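# Place the missing letter block to spell FAR

## Task

Some blocks on the mat are meant to read "FAR" from left to right when viewed from the scene frame's origin, but one letter block is absent. Find that letter's block and set it in so that all three blocks rest entirely on the mat, in one straight and tightly spaced line, each with its letter facing up and not upside down.

## Robot and tools

Robot: two arms, left_arm carrying a five-finger left hand and right_arm carrying a right hand. Calibrated bases in the scene frame: left_arm at (-0.004, +0.295, 0) m, right_arm at (+0.014, -0.379, 0) m with a slight yaw (quat_wxyz +1.000, 0, 0, -0.017). A two-camera stand sits behind the arms.

Scene frame: origin at table-top height, halfway between the nominal bases; +x points out over the table, +z up, left_arm on the +y side. Seen from the origin looking along +x, 'left' is the +y side, so F belongs at the largest y and R at the smallest. Image sides do not match arm names.

Hand point: a point fixed to the palm, 0.05 m in front of it and 0.15 m along the fingers from the wrist face. Its +z runs along straight fingers, +y out of the palm, +x across the palm away from the thumb on the right hand (toward the thumb on the left hand). Straight fingers extend 0.06-0.07 m past the point, 0.06 m behind it along -y. A wrist bracket on the little-finger side can strike things. With the thumb turned opposite the fingers, the hand can grasp objects roughly 0.035-0.065 m thick.

One row = 28 numbers, each in [-1, 1], always covering both arms: left dx, dy, dz, rx, ry, rz, then left little, ring, middle, index, thumb_bend, thumb_turn, force_limit, speed; then the same 14 for the right arm. The six pose numbers are offsets, not poses: measured from that arm's Hand target at the start of the action or move, along scene-frame axes; 1.0 = 0.6 m for dx, dy, dz and 180 degrees for rx, ry, rz, which form one rotation vector turning about the Hand target's position. Every row of one action counts from the same start, and repeating an offset moves further. Six zeros re-request the current Hand target (also the way to reissue it when the hand rests short). The six finger numbers are absolute targets: -1 open/straight, +1 closed; thumb_turn -1 beside the palm, +1 in front facing the fingers. force_limit maps -1..+1 to about 0..10 N (0..15 N for the two thumb motors); speed rises from near zero at -1 to full at +0.48 and stays full above. There is no 'leave unchanged' value: resend the last executed eight hand numbers, or, if none was ever sent, hand_measured plus hand_force_limit and hand_speed. For a soft grip close with speed at -0.94 or below. To loosen, send targets more open than hand_measured.

Tools:
- execute_actions(actions, cameras): actions is a list of actions; each action is up to 15 rows, one per 1/30 s step, lasting 0.5 s (missing rows repeat the last). Images return only for an empty list or when cameras names them (["all"], [], or names).
- move(target, speed, blend, blocking, cameras): target is one row or up to 15 rows, every row's offsets counted from the same Hand targets. speed in m/s, 0.002-4.3, default 0.25 (turning capped at twice that in rad/s); may be one per target. blend in m rounds corners in a list; 0 stops at each. Paths stop after 10 s. blocking=false returns after about 0.5 s while motion goes on. Moves do not avoid obstacles or the other arm. Hand numbers of later targets are applied on arrival.
- wait(seconds 0-10, cameras), stop(cameras) brakes a running move, zoom_image(camera, region [x0, y0, x1, y1] pixels, at most 504x504, from the latest image), show_instructions(), finished_scene(scene=1) ends irreversibly.

Cameras: cam_head_left, cam_head_right, cam_high, cam_low, cam_left_wrist, cam_right_wrist, all 672x504; calibration intrinsics and world-to-camera transforms are provided and may be off by a few degrees and millimetres.

Results: end_effector_position (m) and end_effector_quat_wxyz per arm in the scene frame; Hand target (the commanded pose after clipping, base for the next offsets); hand_measured, hand_stopped_by (moving, target, force, stalled, fault) and hand_load_n (fingertip load, positive pushing open), in the same six-motor order; joint positions, velocities, torques; motor temperatures. A move adds a move: line such as done, off_target, moving, held or fault, plus limits=paced (pose clipped) or limits=held (steps withheld). done means within 10 mm and 2 degrees. A lost grip shows as hand_load_n near 0.

Behaviour to expect: the arm tracks loosely; resting 1-3 cm (up to 5 cm) low or off is normal, and the elbow may sag under load. Orientation commands are clipped each step to 40 degrees from the measured orientation, and small turns can shift the point noticeably. Blocked arms keep pushing until commanded back past the hand point.

Avoid: anything leaving the table (instant failure), dropping or releasing moving blocks, fast impacts, hard presses, excessive finger forces, arms touching or one hand gripping the other, paths near an arm's own base (go around), and long stretched or straining holds: motors warn with MOTOR HOT at 85 C and the arm drops at 100 C. Objects may occasionally be nudged by outside pushes; check the result before finishing.

Each tool is called after ">>>" in YAML: its name, and indented under it one key for each argument.

Reference images:

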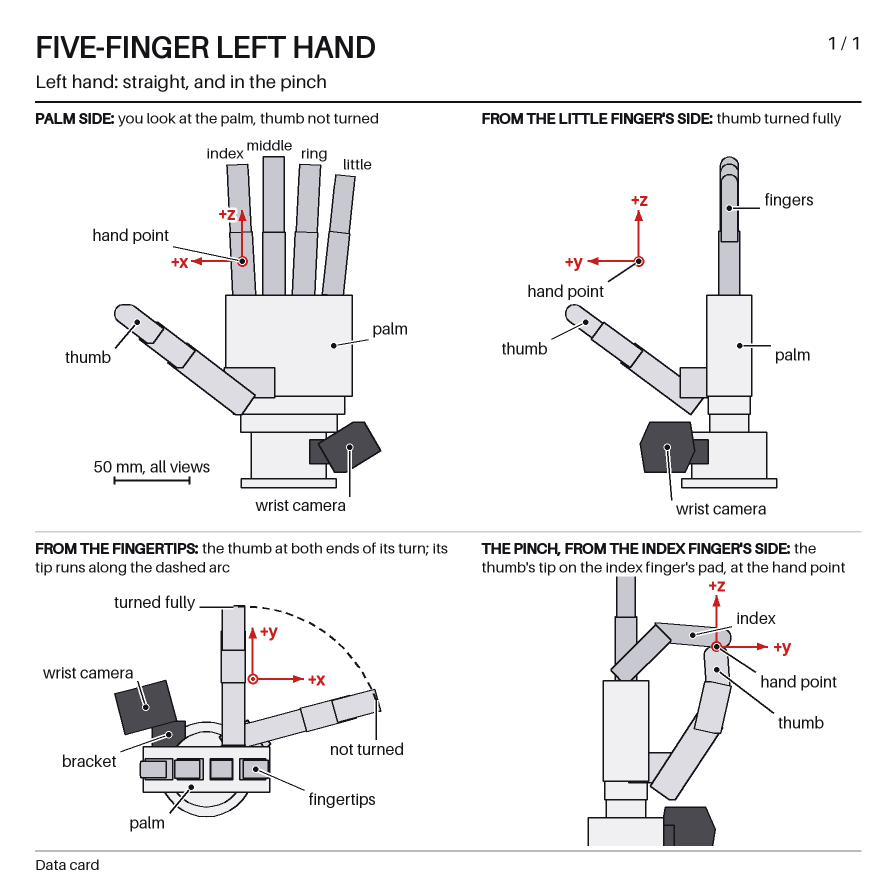

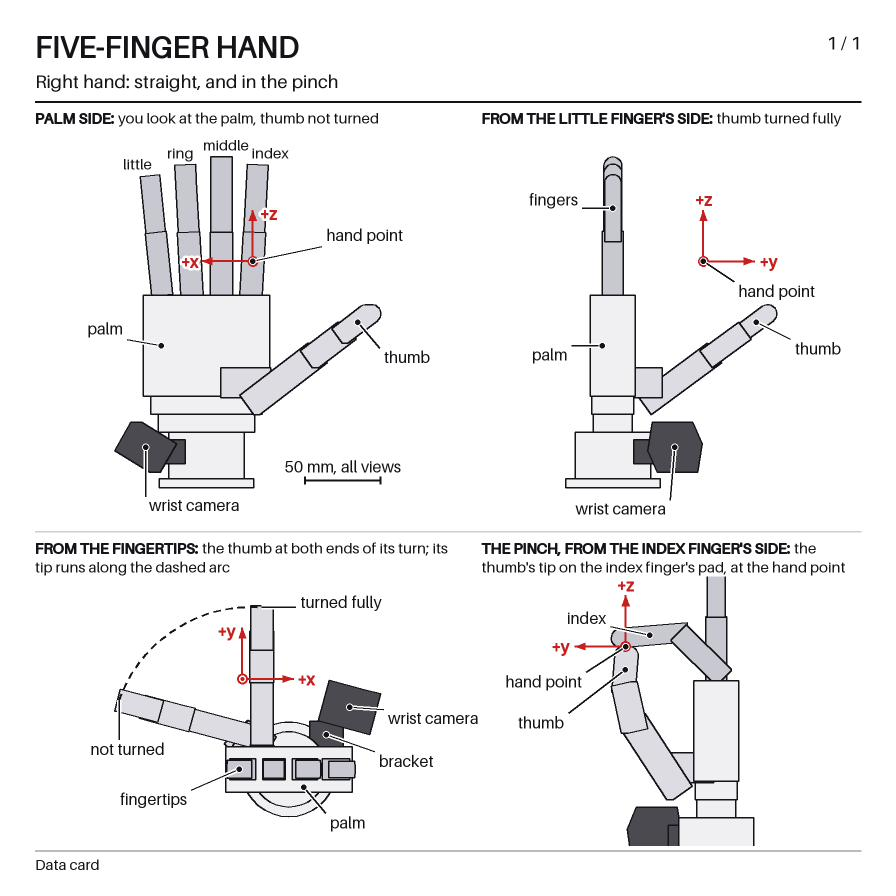

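## Session

>>> execute_actions:
  actions: []

Scene clock: 0.00 s.
left_arm: end_effector_position=(+0.3124, +0.1737, +0.2661) hand_measured=(-1.000, -1.000, -1.000, -1.000, -1.000, -1.000) hand_load_n=(+0.0, +0.0, +0.0, +0.0, +0.0, +0.0) hand_stopped_by=(target, target, target, target, target, target) hand_force_limit=0.00 hand_speed=-0.80 end_effector_quat_wxyz=(-0.194, +0.926, -0.025, +0.323) | right_arm: end_effector_position=(+0.5593, -0.0585, +0.2600) hand_measured=(-1.000, -1.000, -1.000, -1.000, -1.000, -1.000) hand_load_n=(+0.0, +0.0, +0.0, +0.0, +0.0, +0.0) hand_stopped_by=(target, target, target, target, target, target) hand_force_limit=0.00 hand_speed=-0.80 end_effector_quat_wxyz=(+0.028, -0.309, +0.837, +0.451)
Joint positions: left_arm=[-0.643 0.791 0.872 -1.277 -0.692 -2.021] | right_arm=[0.251 2.002 1.866 -1.538 -0.933 1.027]
Joint velocities: within noise
Joint torques (N m): no reading
Motor temperatures (°C): left_arm=[32 24 30 30 27 27] | right_arm=[31 26 28 26 23 28]
Heat: left arm: hottest waist 32 °C; right arm: hottest waist 31 °C.
Hand target: left_arm +0.3161, +0.1709, +0.2785; -0.187, +0.924, -0.021, +0.332 | right_arm +0.5629, -0.0577, +0.2702; +0.039, -0.315, +0.835, +0.449

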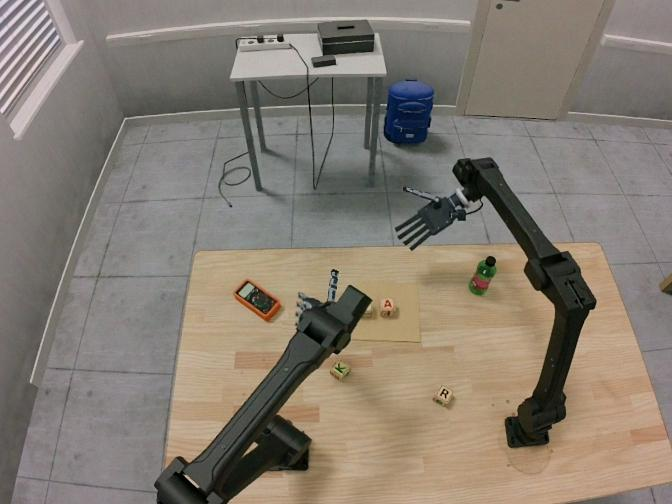

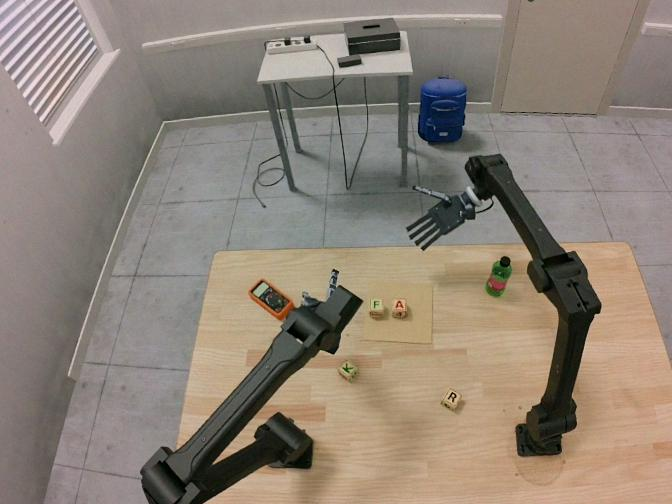

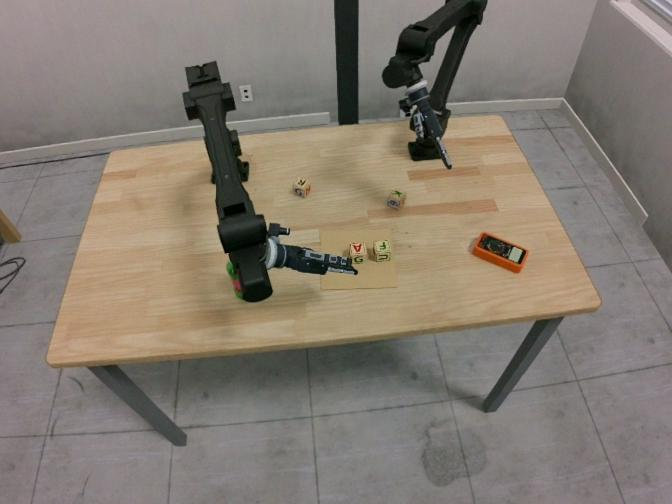

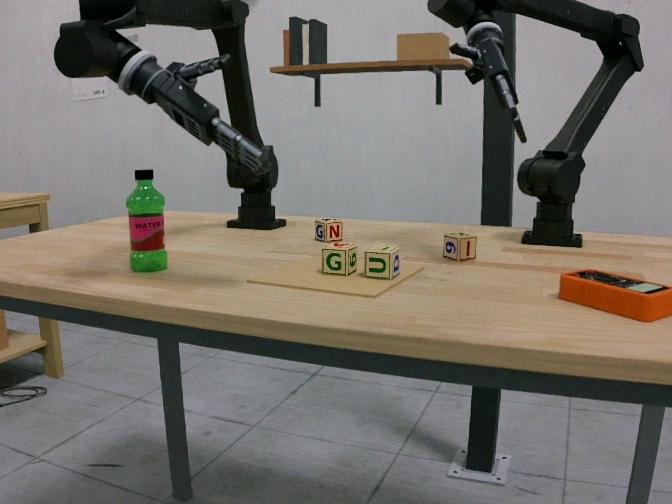

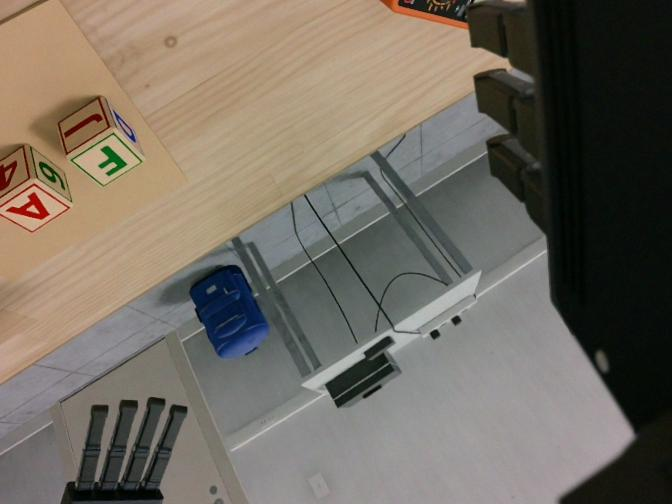

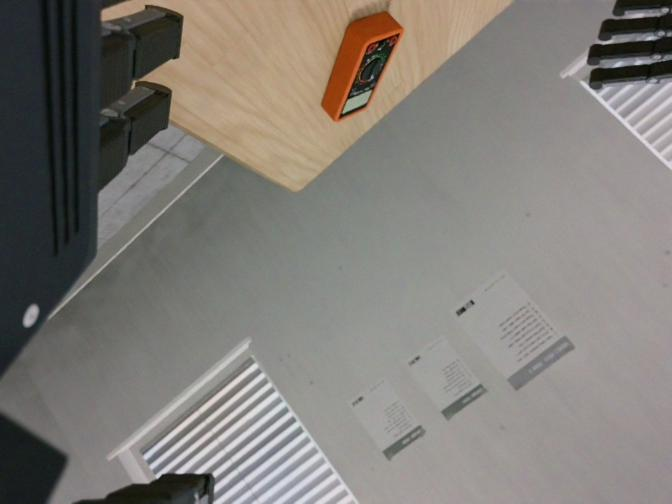

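>>> zoom_image:
  camera: "cam_head_left"
  region: [300, 270, 480, 420]

>>> zoom_image:
  camera: "cam_head_right"
  region: [320, 270, 500, 420]

>>> zoom_image:
  camera: "cam_high"
  region: [270, 160, 450, 300]

>>> zoom_image:
  camera: "cam_low"
  region: [280, 200, 500, 300]

Scaled by 2.800.

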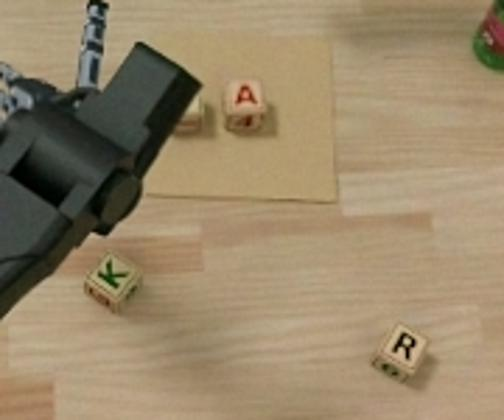

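Scaled by 2.800.

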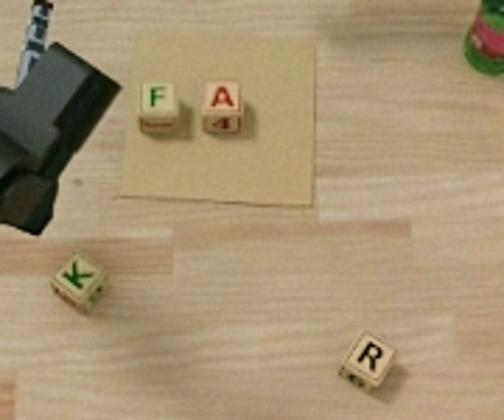

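Scaled by 2.800.

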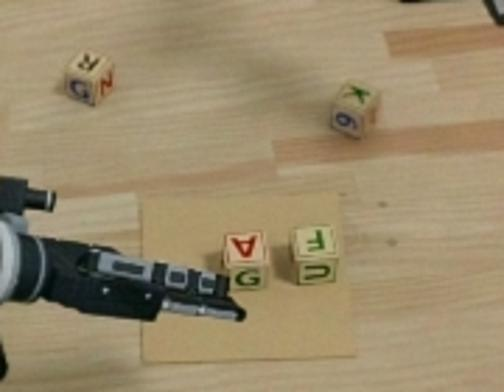

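Scaled by 2.291.

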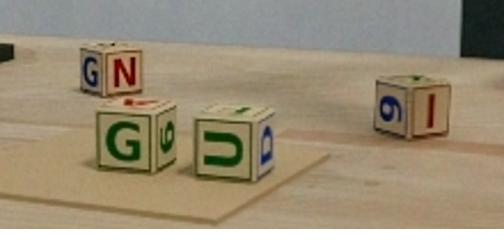

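>>> zoom_image:
  camera: "cam_head_right"
  region: [432, 380, 472, 420]

>>> zoom_image:
  camera: "cam_head_left"
  region: [422, 376, 462, 416]

>>> zoom_image:
  camera: "cam_head_right"
  region: [355, 275, 445, 350]

Scaled by 12.600.

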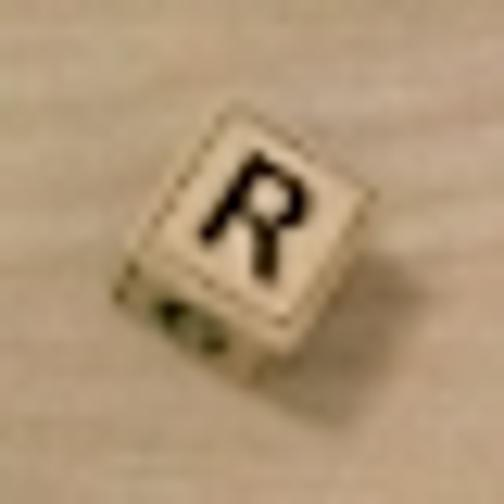

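Scaled by 12.600.

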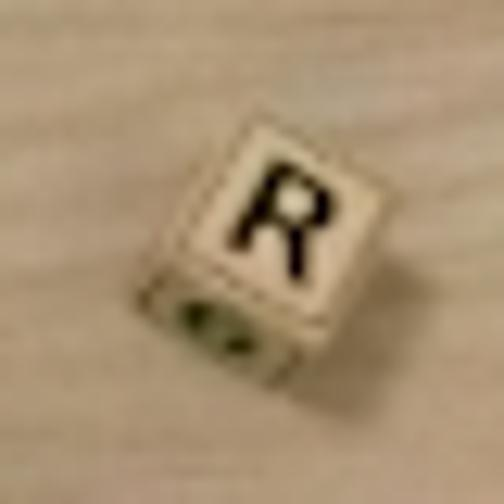

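Scaled by 5.600.

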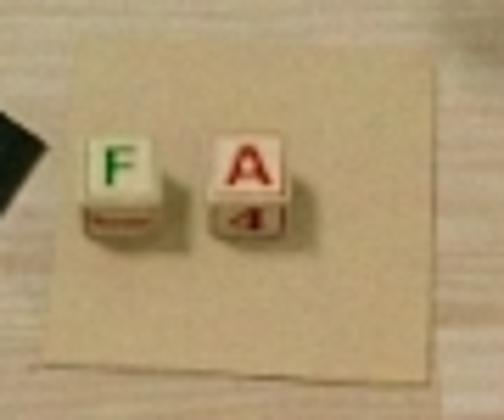

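>>> move:
  target:
    - [-0.16,-0.285,0.0,0.262,-0.017,-0.566,0.9,0.9,-0.3,-0.3,-1,1,0,0,0.145,-0.529,0.08,0,0,-0.167,-1,-1,-1,-1,-1,-1,0,-0.8]
  speed: 0.35
  cameras: ["all"]

Scene clock: 16.83 s.
left_arm: end_effector_position=(+0.2162, +0.0114, +0.2538) hand_measured=(+0.900, +0.900, -0.300, -0.300, -1.000, +1.000) hand_load_n=(+0.0, +0.0, +0.0, +0.0, +0.0, +0.0) hand_stopped_by=(target, target, target, target, target, target) hand_force_limit=0.00 hand_speed=0.00 end_effector_quat_wxyz=(+0.175, -0.436, +0.821, -0.323) | right_arm: end_effector_position=(+0.6409, -0.3717, +0.3101) hand_measured=(-1.000, -1.000, -1.000, -1.000, -1.000, -1.000) hand_load_n=(+0.0, +0.0, +0.5, +0.0, +0.0, +0.0) hand_stopped_by=(target, target, target, target, target, target) hand_force_limit=0.00 hand_speed=-0.80 end_effector_quat_wxyz=(+0.147, -0.086, +0.888, +0.427)
Joint positions: left_arm=[-0.909 0.887 0.953 -0.911 -0.219 -0.231] | right_arm=[-0.271 1.971 1.949 -1.643 -0.933 1.025]
Joint torques (N m): left_arm=[-0.91 -2.02 14.3 0.53 -0.09 0.09] | right_arm=[0.44 -15.33 10.1 -0.7 -0.74 0.11]
Motor temperatures (°C): left_arm=[32 24 35 30 27 27] | right_arm=[31 27 31 26 24 28]
Heat: left arm: hottest elbow 35 °C; right arm: hottest waist 31 °C.
Hand target: left_arm +0.2201, +0.0000, +0.2783; +0.177, -0.426, +0.820, -0.339 | right_arm +0.6500, -0.3752, +0.3181; +0.154, -0.087, +0.888, +0.424
Off the commanded pose: left_arm 0.028 m, 2 deg | right_arm 0.013 m, 1 deg.
move: off_target (left_arm, right_arm)
camera_calibration:
cam_left_wrist: T_world_to_cam=[[0.441203, -0.651073, 0.617612, -0.242025], [-0.887085, -0.420495, 0.190429, 0.152459], [0.135719, -0.631892, -0.763081, 0.286803], [0, 0, 0, 1]] pos_world=[0.203101, 0.0877603, 0.339298]
cam_right_wrist: T_world_to_cam=[[-0.566944, 0.562613, 0.601698, 0.377519], [0.574798, -0.25303, 0.778192, -0.707786], [0.590068, 0.787047, -0.179935, 0.0871965], [0, 0, 0, 1]] pos_world=[0.569415, -0.460116, 0.33933]

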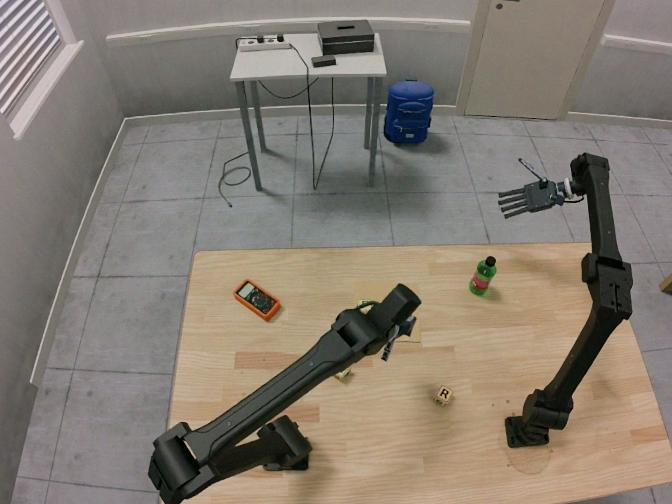

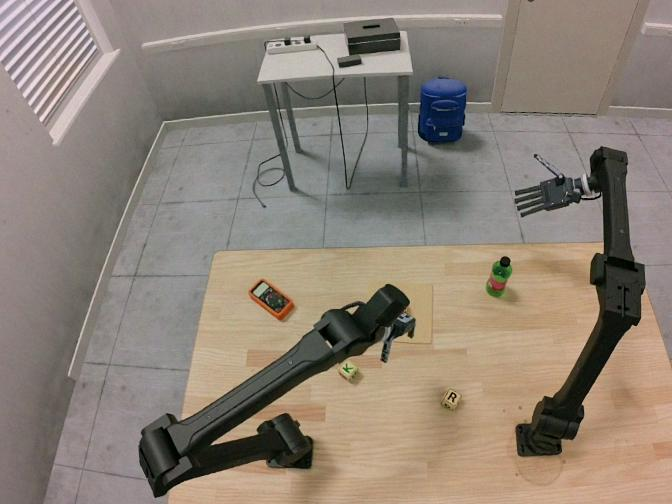

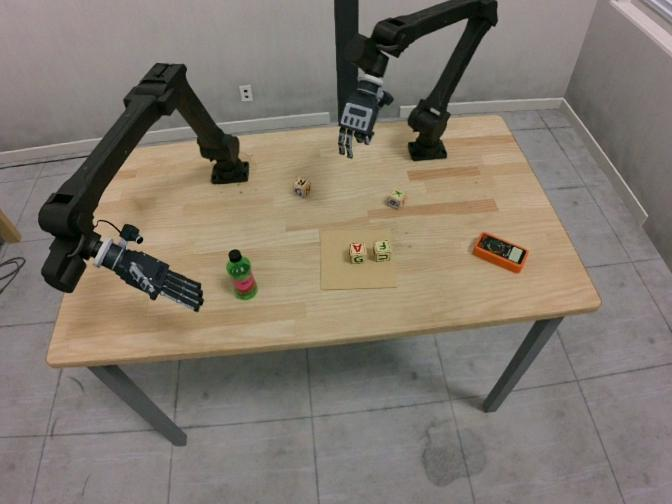

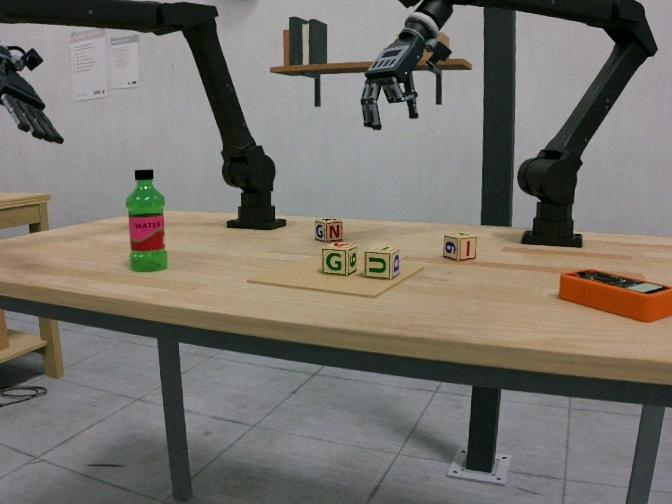

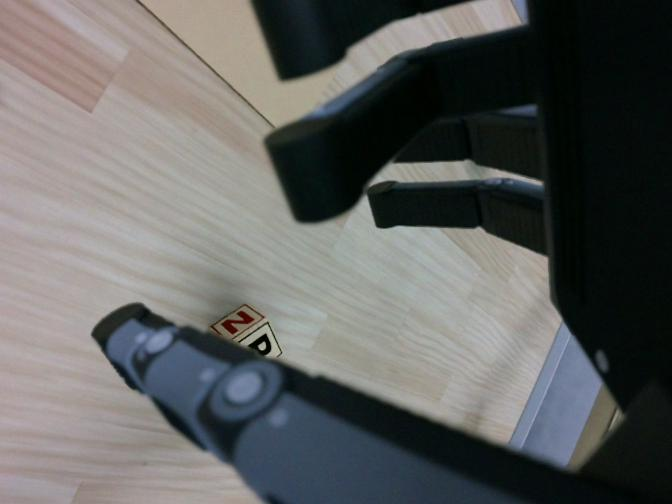

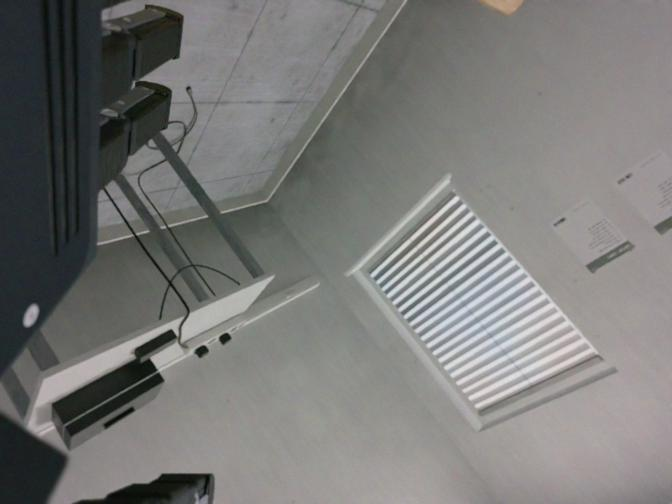

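>>> move:
  target:
    - [-0.192,-0.25,-0.197,0,0,-0.5,0.9,0.9,-0.3,-0.3,-1,1,0,0,0,0,0,0,0,0,-1,-1,-1,-1,-1,-1,0,-0.8]
  speed: 0.35
  cameras: ["cam_high","cam_low","cam_left_wrist","cam_head_right"]

Scene clock: 20.43 s.
left_arm: end_effector_position=(+0.1016, -0.1333, +0.1471) hand_measured=(+0.900, +0.900, -0.300, -0.300, -1.000, +1.000) hand_load_n=(+0.0, +0.0, +0.0, +0.0, -0.5, +0.0) hand_stopped_by=(target, target, target, target, target, target) hand_force_limit=0.00 hand_speed=0.00 end_effector_quat_wxyz=(-0.121, +0.266, +0.887, -0.357) | right_arm: end_effector_position=(+0.6409, -0.3717, +0.3101) hand_measured=(-1.000, -1.000, -1.000, -1.000, -1.000, -1.000) hand_load_n=(+0.0, +0.0, +0.0, +0.0, +0.0, +0.0) hand_stopped_by=(target, target, target, target, target, target) hand_force_limit=0.00 hand_speed=-0.80 end_effector_quat_wxyz=(+0.147, -0.086, +0.888, +0.427)
Joint positions: left_arm=[-1.105 1.395 1.074 -0.822 0.665 0.898] | right_arm=[-0.271 1.971 1.949 -1.643 -0.933 1.025]
Joint torques (N m): left_arm=[-0.79 -7.65 12.89 0.02 0.4 0.11] | right_arm=[0.32 -15.33 10.11 -0.7 -0.73 0.11]
Heat: left arm: hottest elbow 36 °C; right arm: hottest elbow 32 °C.
Hand target: left_arm +0.1049, -0.1501, +0.1602; -0.115, +0.279, +0.881, -0.365 | right_arm +0.6500, -0.3752, +0.3181; +0.154, -0.087, +0.888, +0.424
Off the commanded pose: left_arm 0.021 m, 2 deg | right_arm 0.013 m, 1 deg.
move: off_target (left_arm, right_arm)
camera_calibration:
cam_left_wrist: T_world_to_cam=[[-0.627968, -0.441519, 0.640872, -0.086686], [-0.412893, 0.887051, 0.206541, 0.134005], [-0.659678, -0.134911, -0.73934, 0.273087], [0, 0, 0, 1]] pos_world=[0.181043, -0.1203, 0.229781]
Images, in order (width x height): cam_head_right 672x504, cam_high 672x504, cam_low 672x504, cam_left_wrist 672x504.

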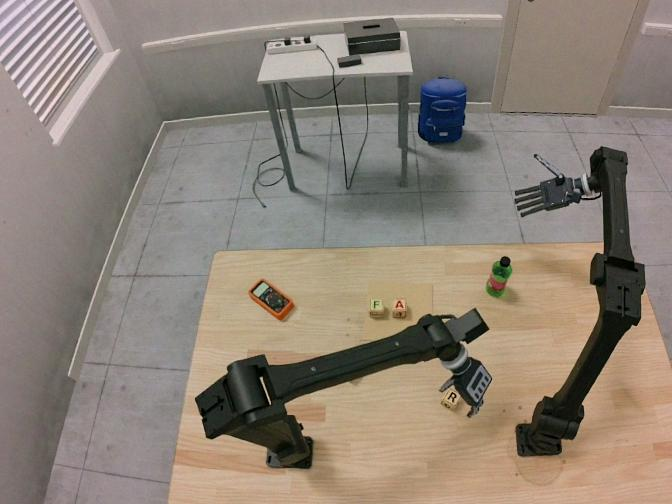

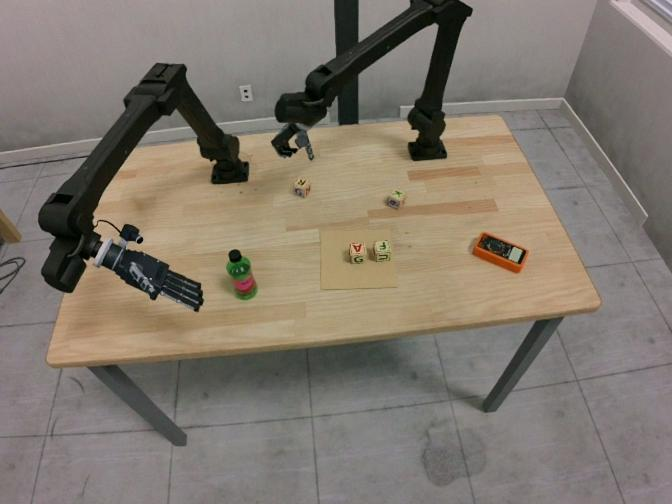

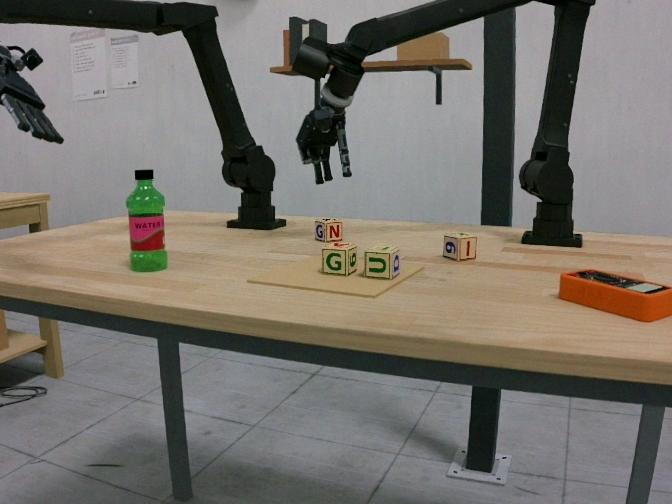

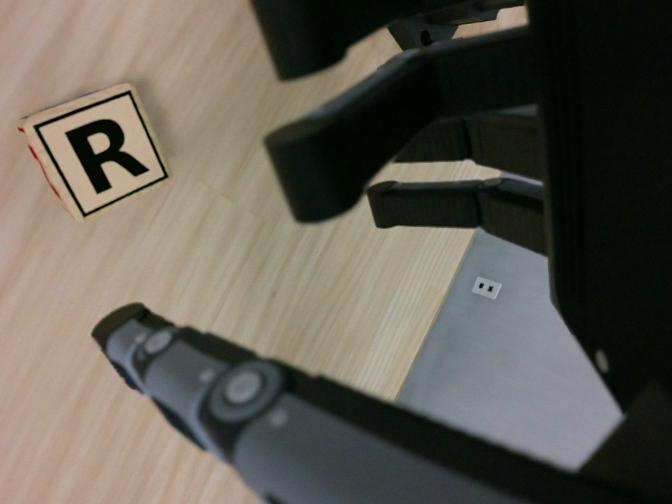

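>>> zoom_image:
  camera: "cam_left_wrist"
  region: [0, 60, 200, 360]

>>> zoom_image:
  camera: "cam_low"
  region: [270, 100, 420, 290]

>>> zoom_image:
  camera: "cam_head_right"
  region: [420, 330, 520, 430]

Scaled by 1.680.

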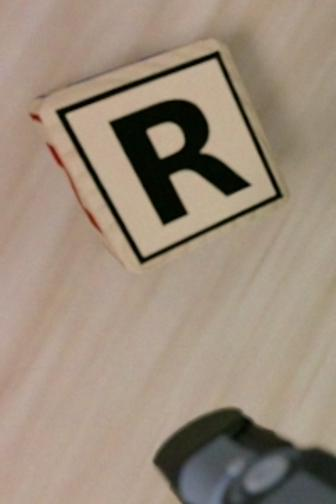

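Scaled by 2.653.

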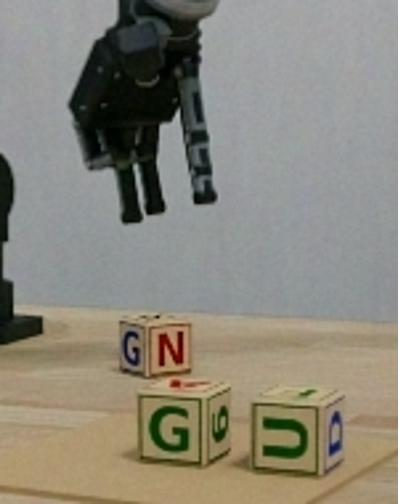

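Scaled by 5.040.

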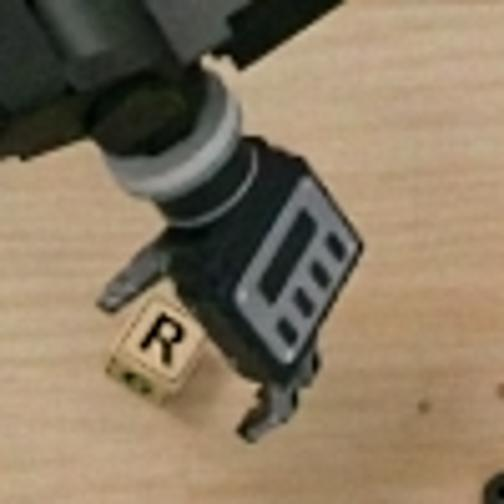

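>>> move:
  target:
    - [0.0485,-0.005,-0.12,0,0,-0.008,0.9,0.9,-0.3,-0.3,-1,1,0,0,0,0,0,0,0,0,-1,-1,-1,-1,-1,-1,0,-0.8]
  speed: 0.25
  cameras: ["cam_low","cam_left_wrist","cam_head_right"]

Scene clock: 24.33 s.
left_arm: end_effector_position=(+0.1287, -0.1516, +0.0942) hand_measured=(+0.900, +0.900, -0.300, -0.300, -1.000, +1.000) hand_load_n=(+0.0, +0.0, +0.0, +0.0, +0.0, +0.0) hand_stopped_by=(target, target, target, target, target, target) hand_force_limit=0.00 hand_speed=0.00 end_effector_quat_wxyz=(-0.121, +0.289, +0.878, -0.362) | right_arm: end_effector_position=(+0.6409, -0.3717, +0.3101) hand_measured=(-1.000, -1.000, -1.000, -1.000, -1.000, -1.000) hand_load_n=(+0.0, +0.0, +0.0, +0.0, +0.0, +0.0) hand_stopped_by=(target, target, target, target, target, target) hand_force_limit=0.00 hand_speed=-0.80 end_effector_quat_wxyz=(+0.147, -0.086, +0.888, +0.427)
Joint positions: left_arm=[-1.068 1.529 1.07 -0.721 0.698 0.995] | right_arm=[-0.271 1.971 1.949 -1.643 -0.933 1.025]
Joint torques (N m): left_arm=[0.91 -9.47 8.28 0.9 0.42 0.1] | right_arm=[0.32 -15.33 10.11 -0.69 -0.73 0.11]
Heat: left arm: hottest elbow 37 °C; right arm: hottest elbow 32 °C.
Hand target: left_arm +0.1339, -0.1531, +0.0882; -0.119, +0.290, +0.877, -0.363 | right_arm +0.6500, -0.3752, +0.3181; +0.154, -0.087, +0.888, +0.424
Off the commanded pose: left_arm 0.008 m, 0 deg | right_arm 0.013 m, 1 deg.
move: off_target (right_arm)
camera_calibration:
cam_left_wrist: T_world_to_cam=[[-0.653503, -0.399191, 0.643102, -0.0344243], [-0.374876, 0.908798, 0.183176, 0.172969], [-0.657572, -0.121378, -0.74355, 0.25151], [0, 0, 0, 1]] pos_world=[0.207732, -0.140408, 0.177465]
Images, in order (width x height): cam_head_right 672x504, cam_low 672x504, cam_left_wrist 672x504.

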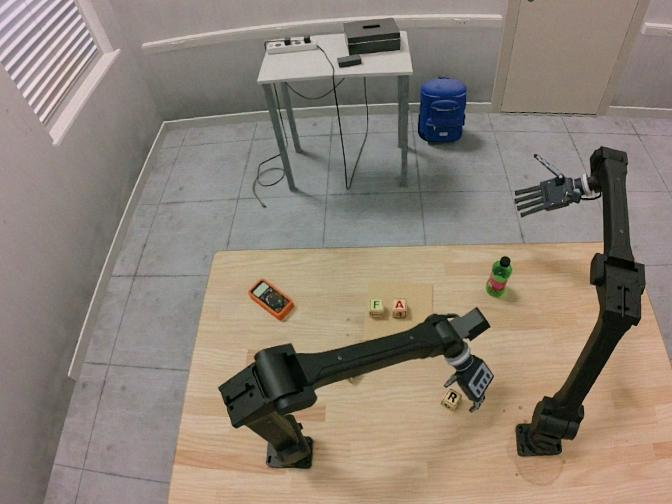

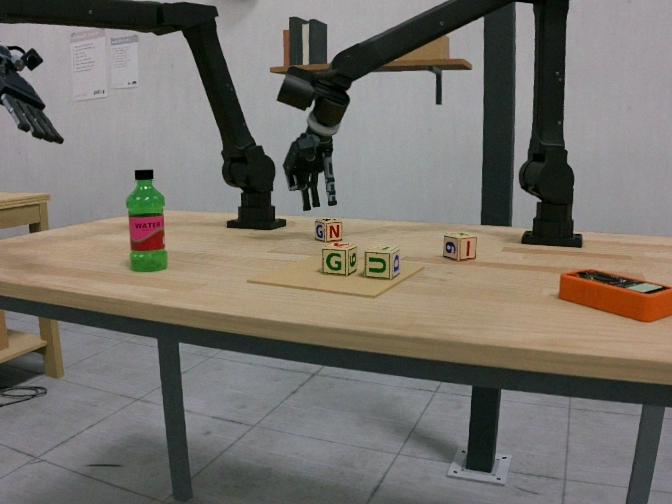

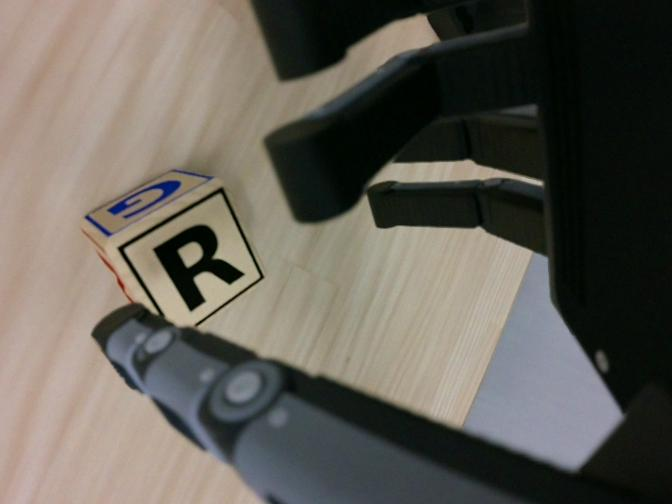

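>>> zoom_image:
  camera: "cam_low"
  region: [280, 140, 380, 280]

>>> zoom_image:
  camera: "cam_head_right"
  region: [425, 360, 495, 420]

>>> zoom_image:
  camera: "cam_left_wrist"
  region: [60, 140, 310, 360]

Scaled by 3.600.

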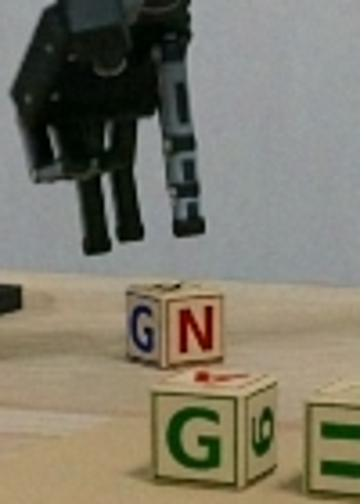

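Scaled by 7.200.

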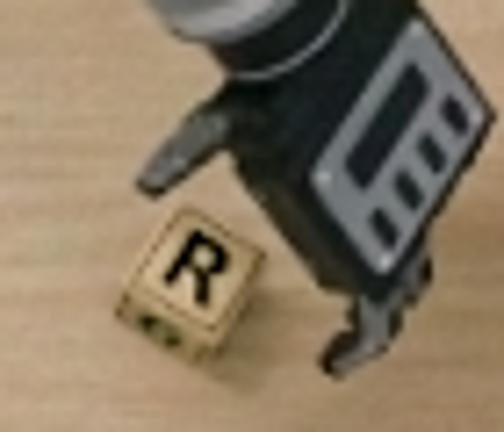

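Scaled by 2.016.

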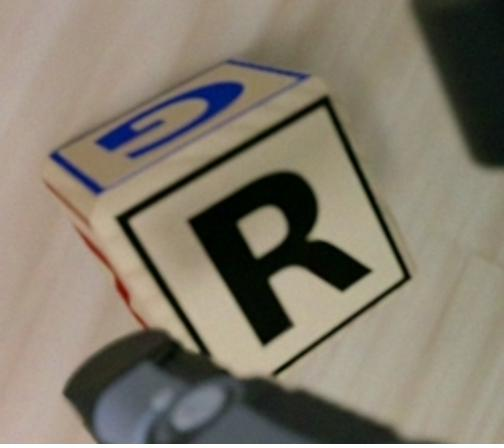

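>>> move:
  target:
    - [0.003,0.0205,-0.005,0,0,0,0.9,0.9,-0.3,-0.3,-1,1,0,0,0,0,0,0,0,0,-1,-1,-1,-1,-1,-1,0,-0.8]
    - [0.003,0.0205,-0.05,0,0,0,0.9,0.9,-0.3,-0.3,-1,1,0,0,0,0,0,0,0,0,-1,-1,-1,-1,-1,-1,0,-0.8]
  speed: 0.15
  cameras: ["cam_low","cam_left_wrist","cam_head_right"]

>>> zoom_image:
  camera: "cam_low"
  region: [280, 140, 380, 280]

>>> zoom_image:
  camera: "cam_head_right"
  region: [425, 360, 495, 420]

Scene clock: 27.97 s.
left_arm: end_effector_position=(+0.1302, -0.1419, +0.0672) hand_measured=(+0.900, +0.900, -0.300, -0.300, -1.000, +1.000) hand_load_n=(+0.0, +0.0, +0.0, -0.5, +0.0, +0.0) hand_stopped_by=(target, target, target, target, target, target) hand_force_limit=0.00 hand_speed=0.00 end_effector_quat_wxyz=(-0.119, +0.292, +0.876, -0.364) | right_arm: end_effector_position=(+0.6409, -0.3717, +0.3101) hand_measured=(-1.000, -1.000, -1.000, -1.000, -1.000, -1.000) hand_load_n=(+0.0, +0.0, +0.0, +0.0, +0.0, +0.0) hand_stopped_by=(target, target, target, target, target, target) hand_force_limit=0.00 hand_speed=-0.80 end_effector_quat_wxyz=(+0.147, -0.086, +0.888, +0.427)
Joint positions: left_arm=[-1.054 1.544 1.008 -0.65 0.704 1.017] | right_arm=[-0.271 1.971 1.949 -1.643 -0.933 1.025]
Joint torques (N m): left_arm=[1.14 -8.88 7.64 0.9 0.43 0.1] | right_arm=[0.38 -15.27 10.14 -0.7 -0.73 0.11]
Heat: left arm: hottest elbow 38 °C; right arm: hottest elbow 33 °C.
Hand target: left_arm +0.1359, -0.1408, +0.0582; -0.119, +0.289, +0.877, -0.363 | right_arm +0.6500, -0.3752, +0.3181; +0.154, -0.087, +0.888, +0.424
Off the commanded pose: left_arm 0.011 m, 0 deg | right_arm 0.013 m, 1 deg.
move: off_target (left_arm, right_arm)
camera_calibration:
cam_left_wrist: T_world_to_cam=[[-0.658022, -0.39192, 0.642967, -0.0104923], [-0.371703, 0.911652, 0.17529, 0.170133], [-0.654862, -0.123648, -0.745565, 0.233023], [0, 0, 0, 1]] pos_world=[0.208932, -0.130402, 0.150657]
Images, in order (width x height): cam_head_right 672x504, cam_low 672x504, cam_left_wrist 672x504.

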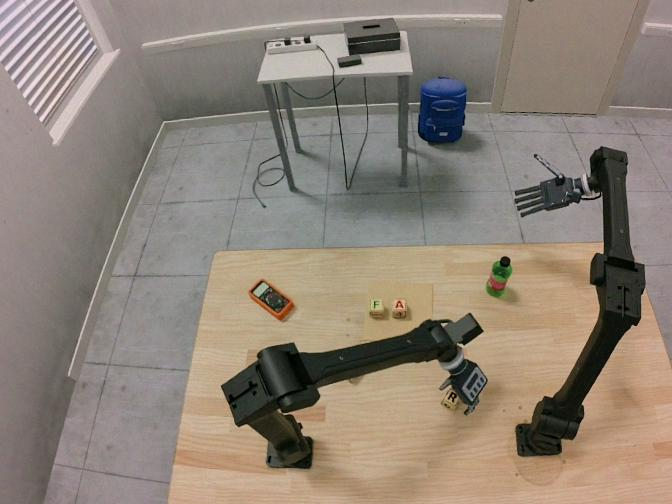

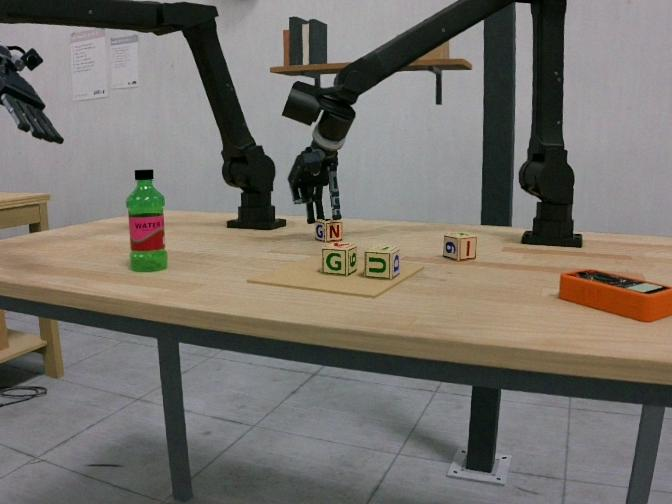

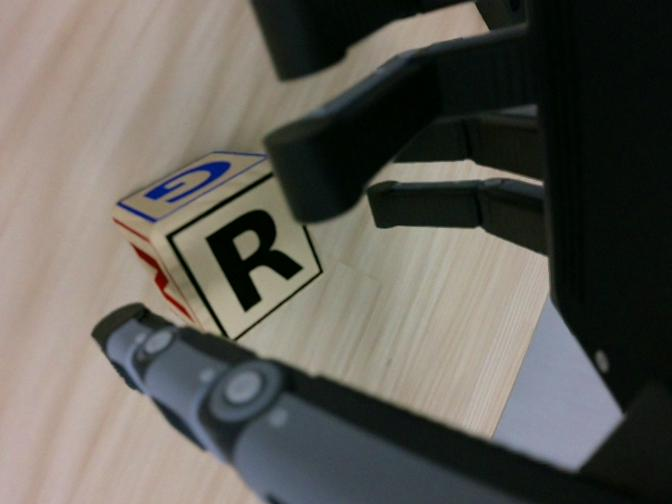

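Scaled by 3.600.

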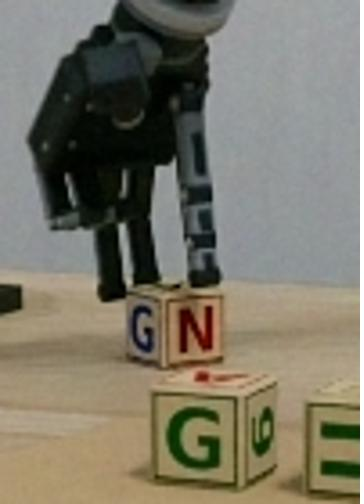

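Scaled by 7.200.

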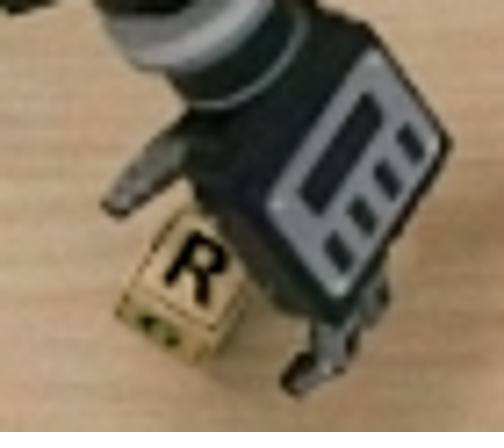

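>>> move:
  target:
    - [-0.001,0.001,-0.047,0,0,0,0.9,0.9,-0.3,-0.3,-1,1,0,0,0,0,0,0,0,0,-1,-1,-1,-1,-1,-1,0,-0.8]
  speed: 0.1
  cameras: ["cam_low","cam_left_wrist","cam_head_right"]

>>> zoom_image:
  camera: "cam_low"
  region: [280, 140, 380, 280]

>>> zoom_image:
  camera: "cam_head_right"
  region: [425, 360, 495, 420]

Scene clock: 29.57 s.
left_arm: end_effector_position=(+0.1297, -0.1416, +0.0389) hand_measured=(+0.900, +0.900, -0.300, -0.300, -1.000, +1.000) hand_load_n=(+0.0, +0.5, +0.0, +0.0, +0.0, +0.0) hand_stopped_by=(target, target, target, target, target, target) hand_force_limit=0.00 hand_speed=0.00 end_effector_quat_wxyz=(-0.120, +0.292, +0.876, -0.365) | right_arm: end_effector_position=(+0.6409, -0.3717, +0.3101) hand_measured=(-1.000, -1.000, -1.000, -1.000, -1.000, -1.000) hand_load_n=(+0.0, +0.0, +0.0, +0.0, +0.0, +0.0) hand_stopped_by=(target, target, target, target, target, target) hand_force_limit=0.00 hand_speed=-0.80 end_effector_quat_wxyz=(+0.147, -0.086, +0.888, +0.427)
Joint positions: left_arm=[-1.054 1.587 0.971 -0.57 0.706 1.017] | right_arm=[-0.271 1.971 1.949 -1.643 -0.933 1.025]
Joint torques (N m): left_arm=[1.14 -9.11 7.27 0.9 0.38 0.1] | right_arm=[0.26 -15.33 10.13 -0.72 -0.74 0.11]
Heat: left arm: hottest elbow 38 °C; right arm: hottest elbow 33 °C.
Hand target: left_arm +0.1352, -0.1403, +0.0301; -0.119, +0.290, +0.877, -0.364 | right_arm +0.6500, -0.3752, +0.3181; +0.154, -0.087, +0.888, +0.424
Off the commanded pose: left_arm 0.011 m, 0 deg | right_arm 0.013 m, 1 deg.
move: off_target (left_arm, right_arm)
camera_calibration:
cam_left_wrist: T_world_to_cam=[[-0.657507, -0.391075, 0.644007, 0.00749699], [-0.370942, 0.912, 0.175096, 0.174617], [-0.65581, -0.123763, -0.744712, 0.211844], [0, 0, 0, 1]] pos_world=[0.208632, -0.130101, 0.12236]
Images, in order (width x height): cam_head_right 672x504, cam_low 672x504, cam_left_wrist 672x504.

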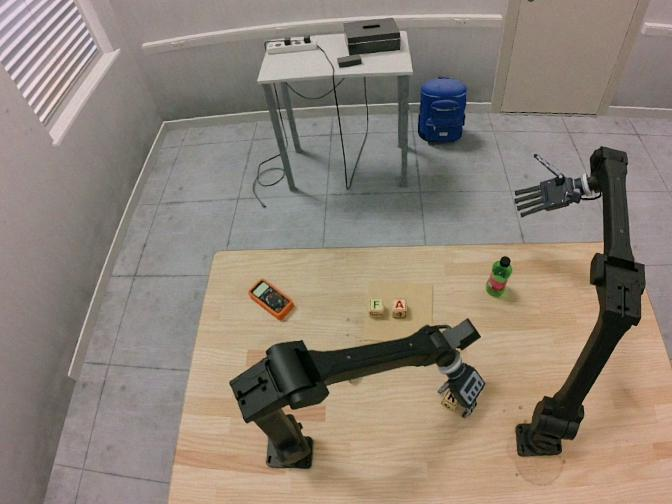

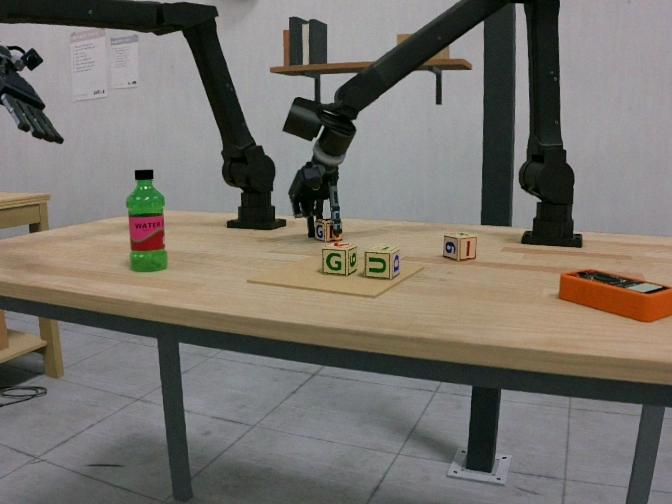

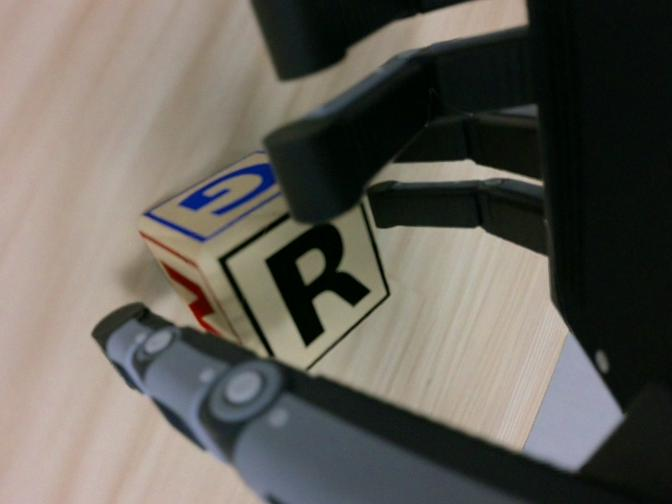

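Scaled by 3.600.

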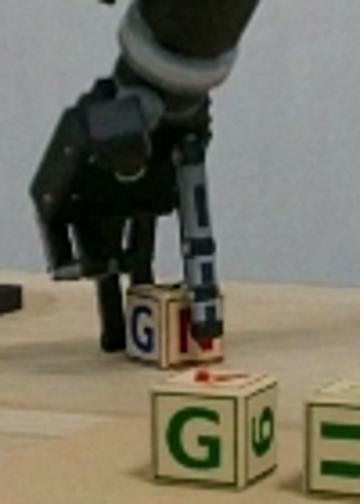

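Scaled by 7.200.

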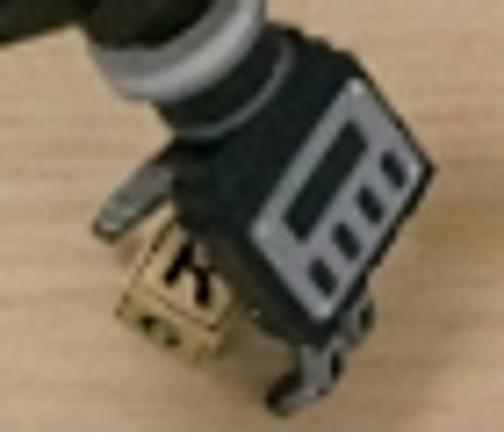

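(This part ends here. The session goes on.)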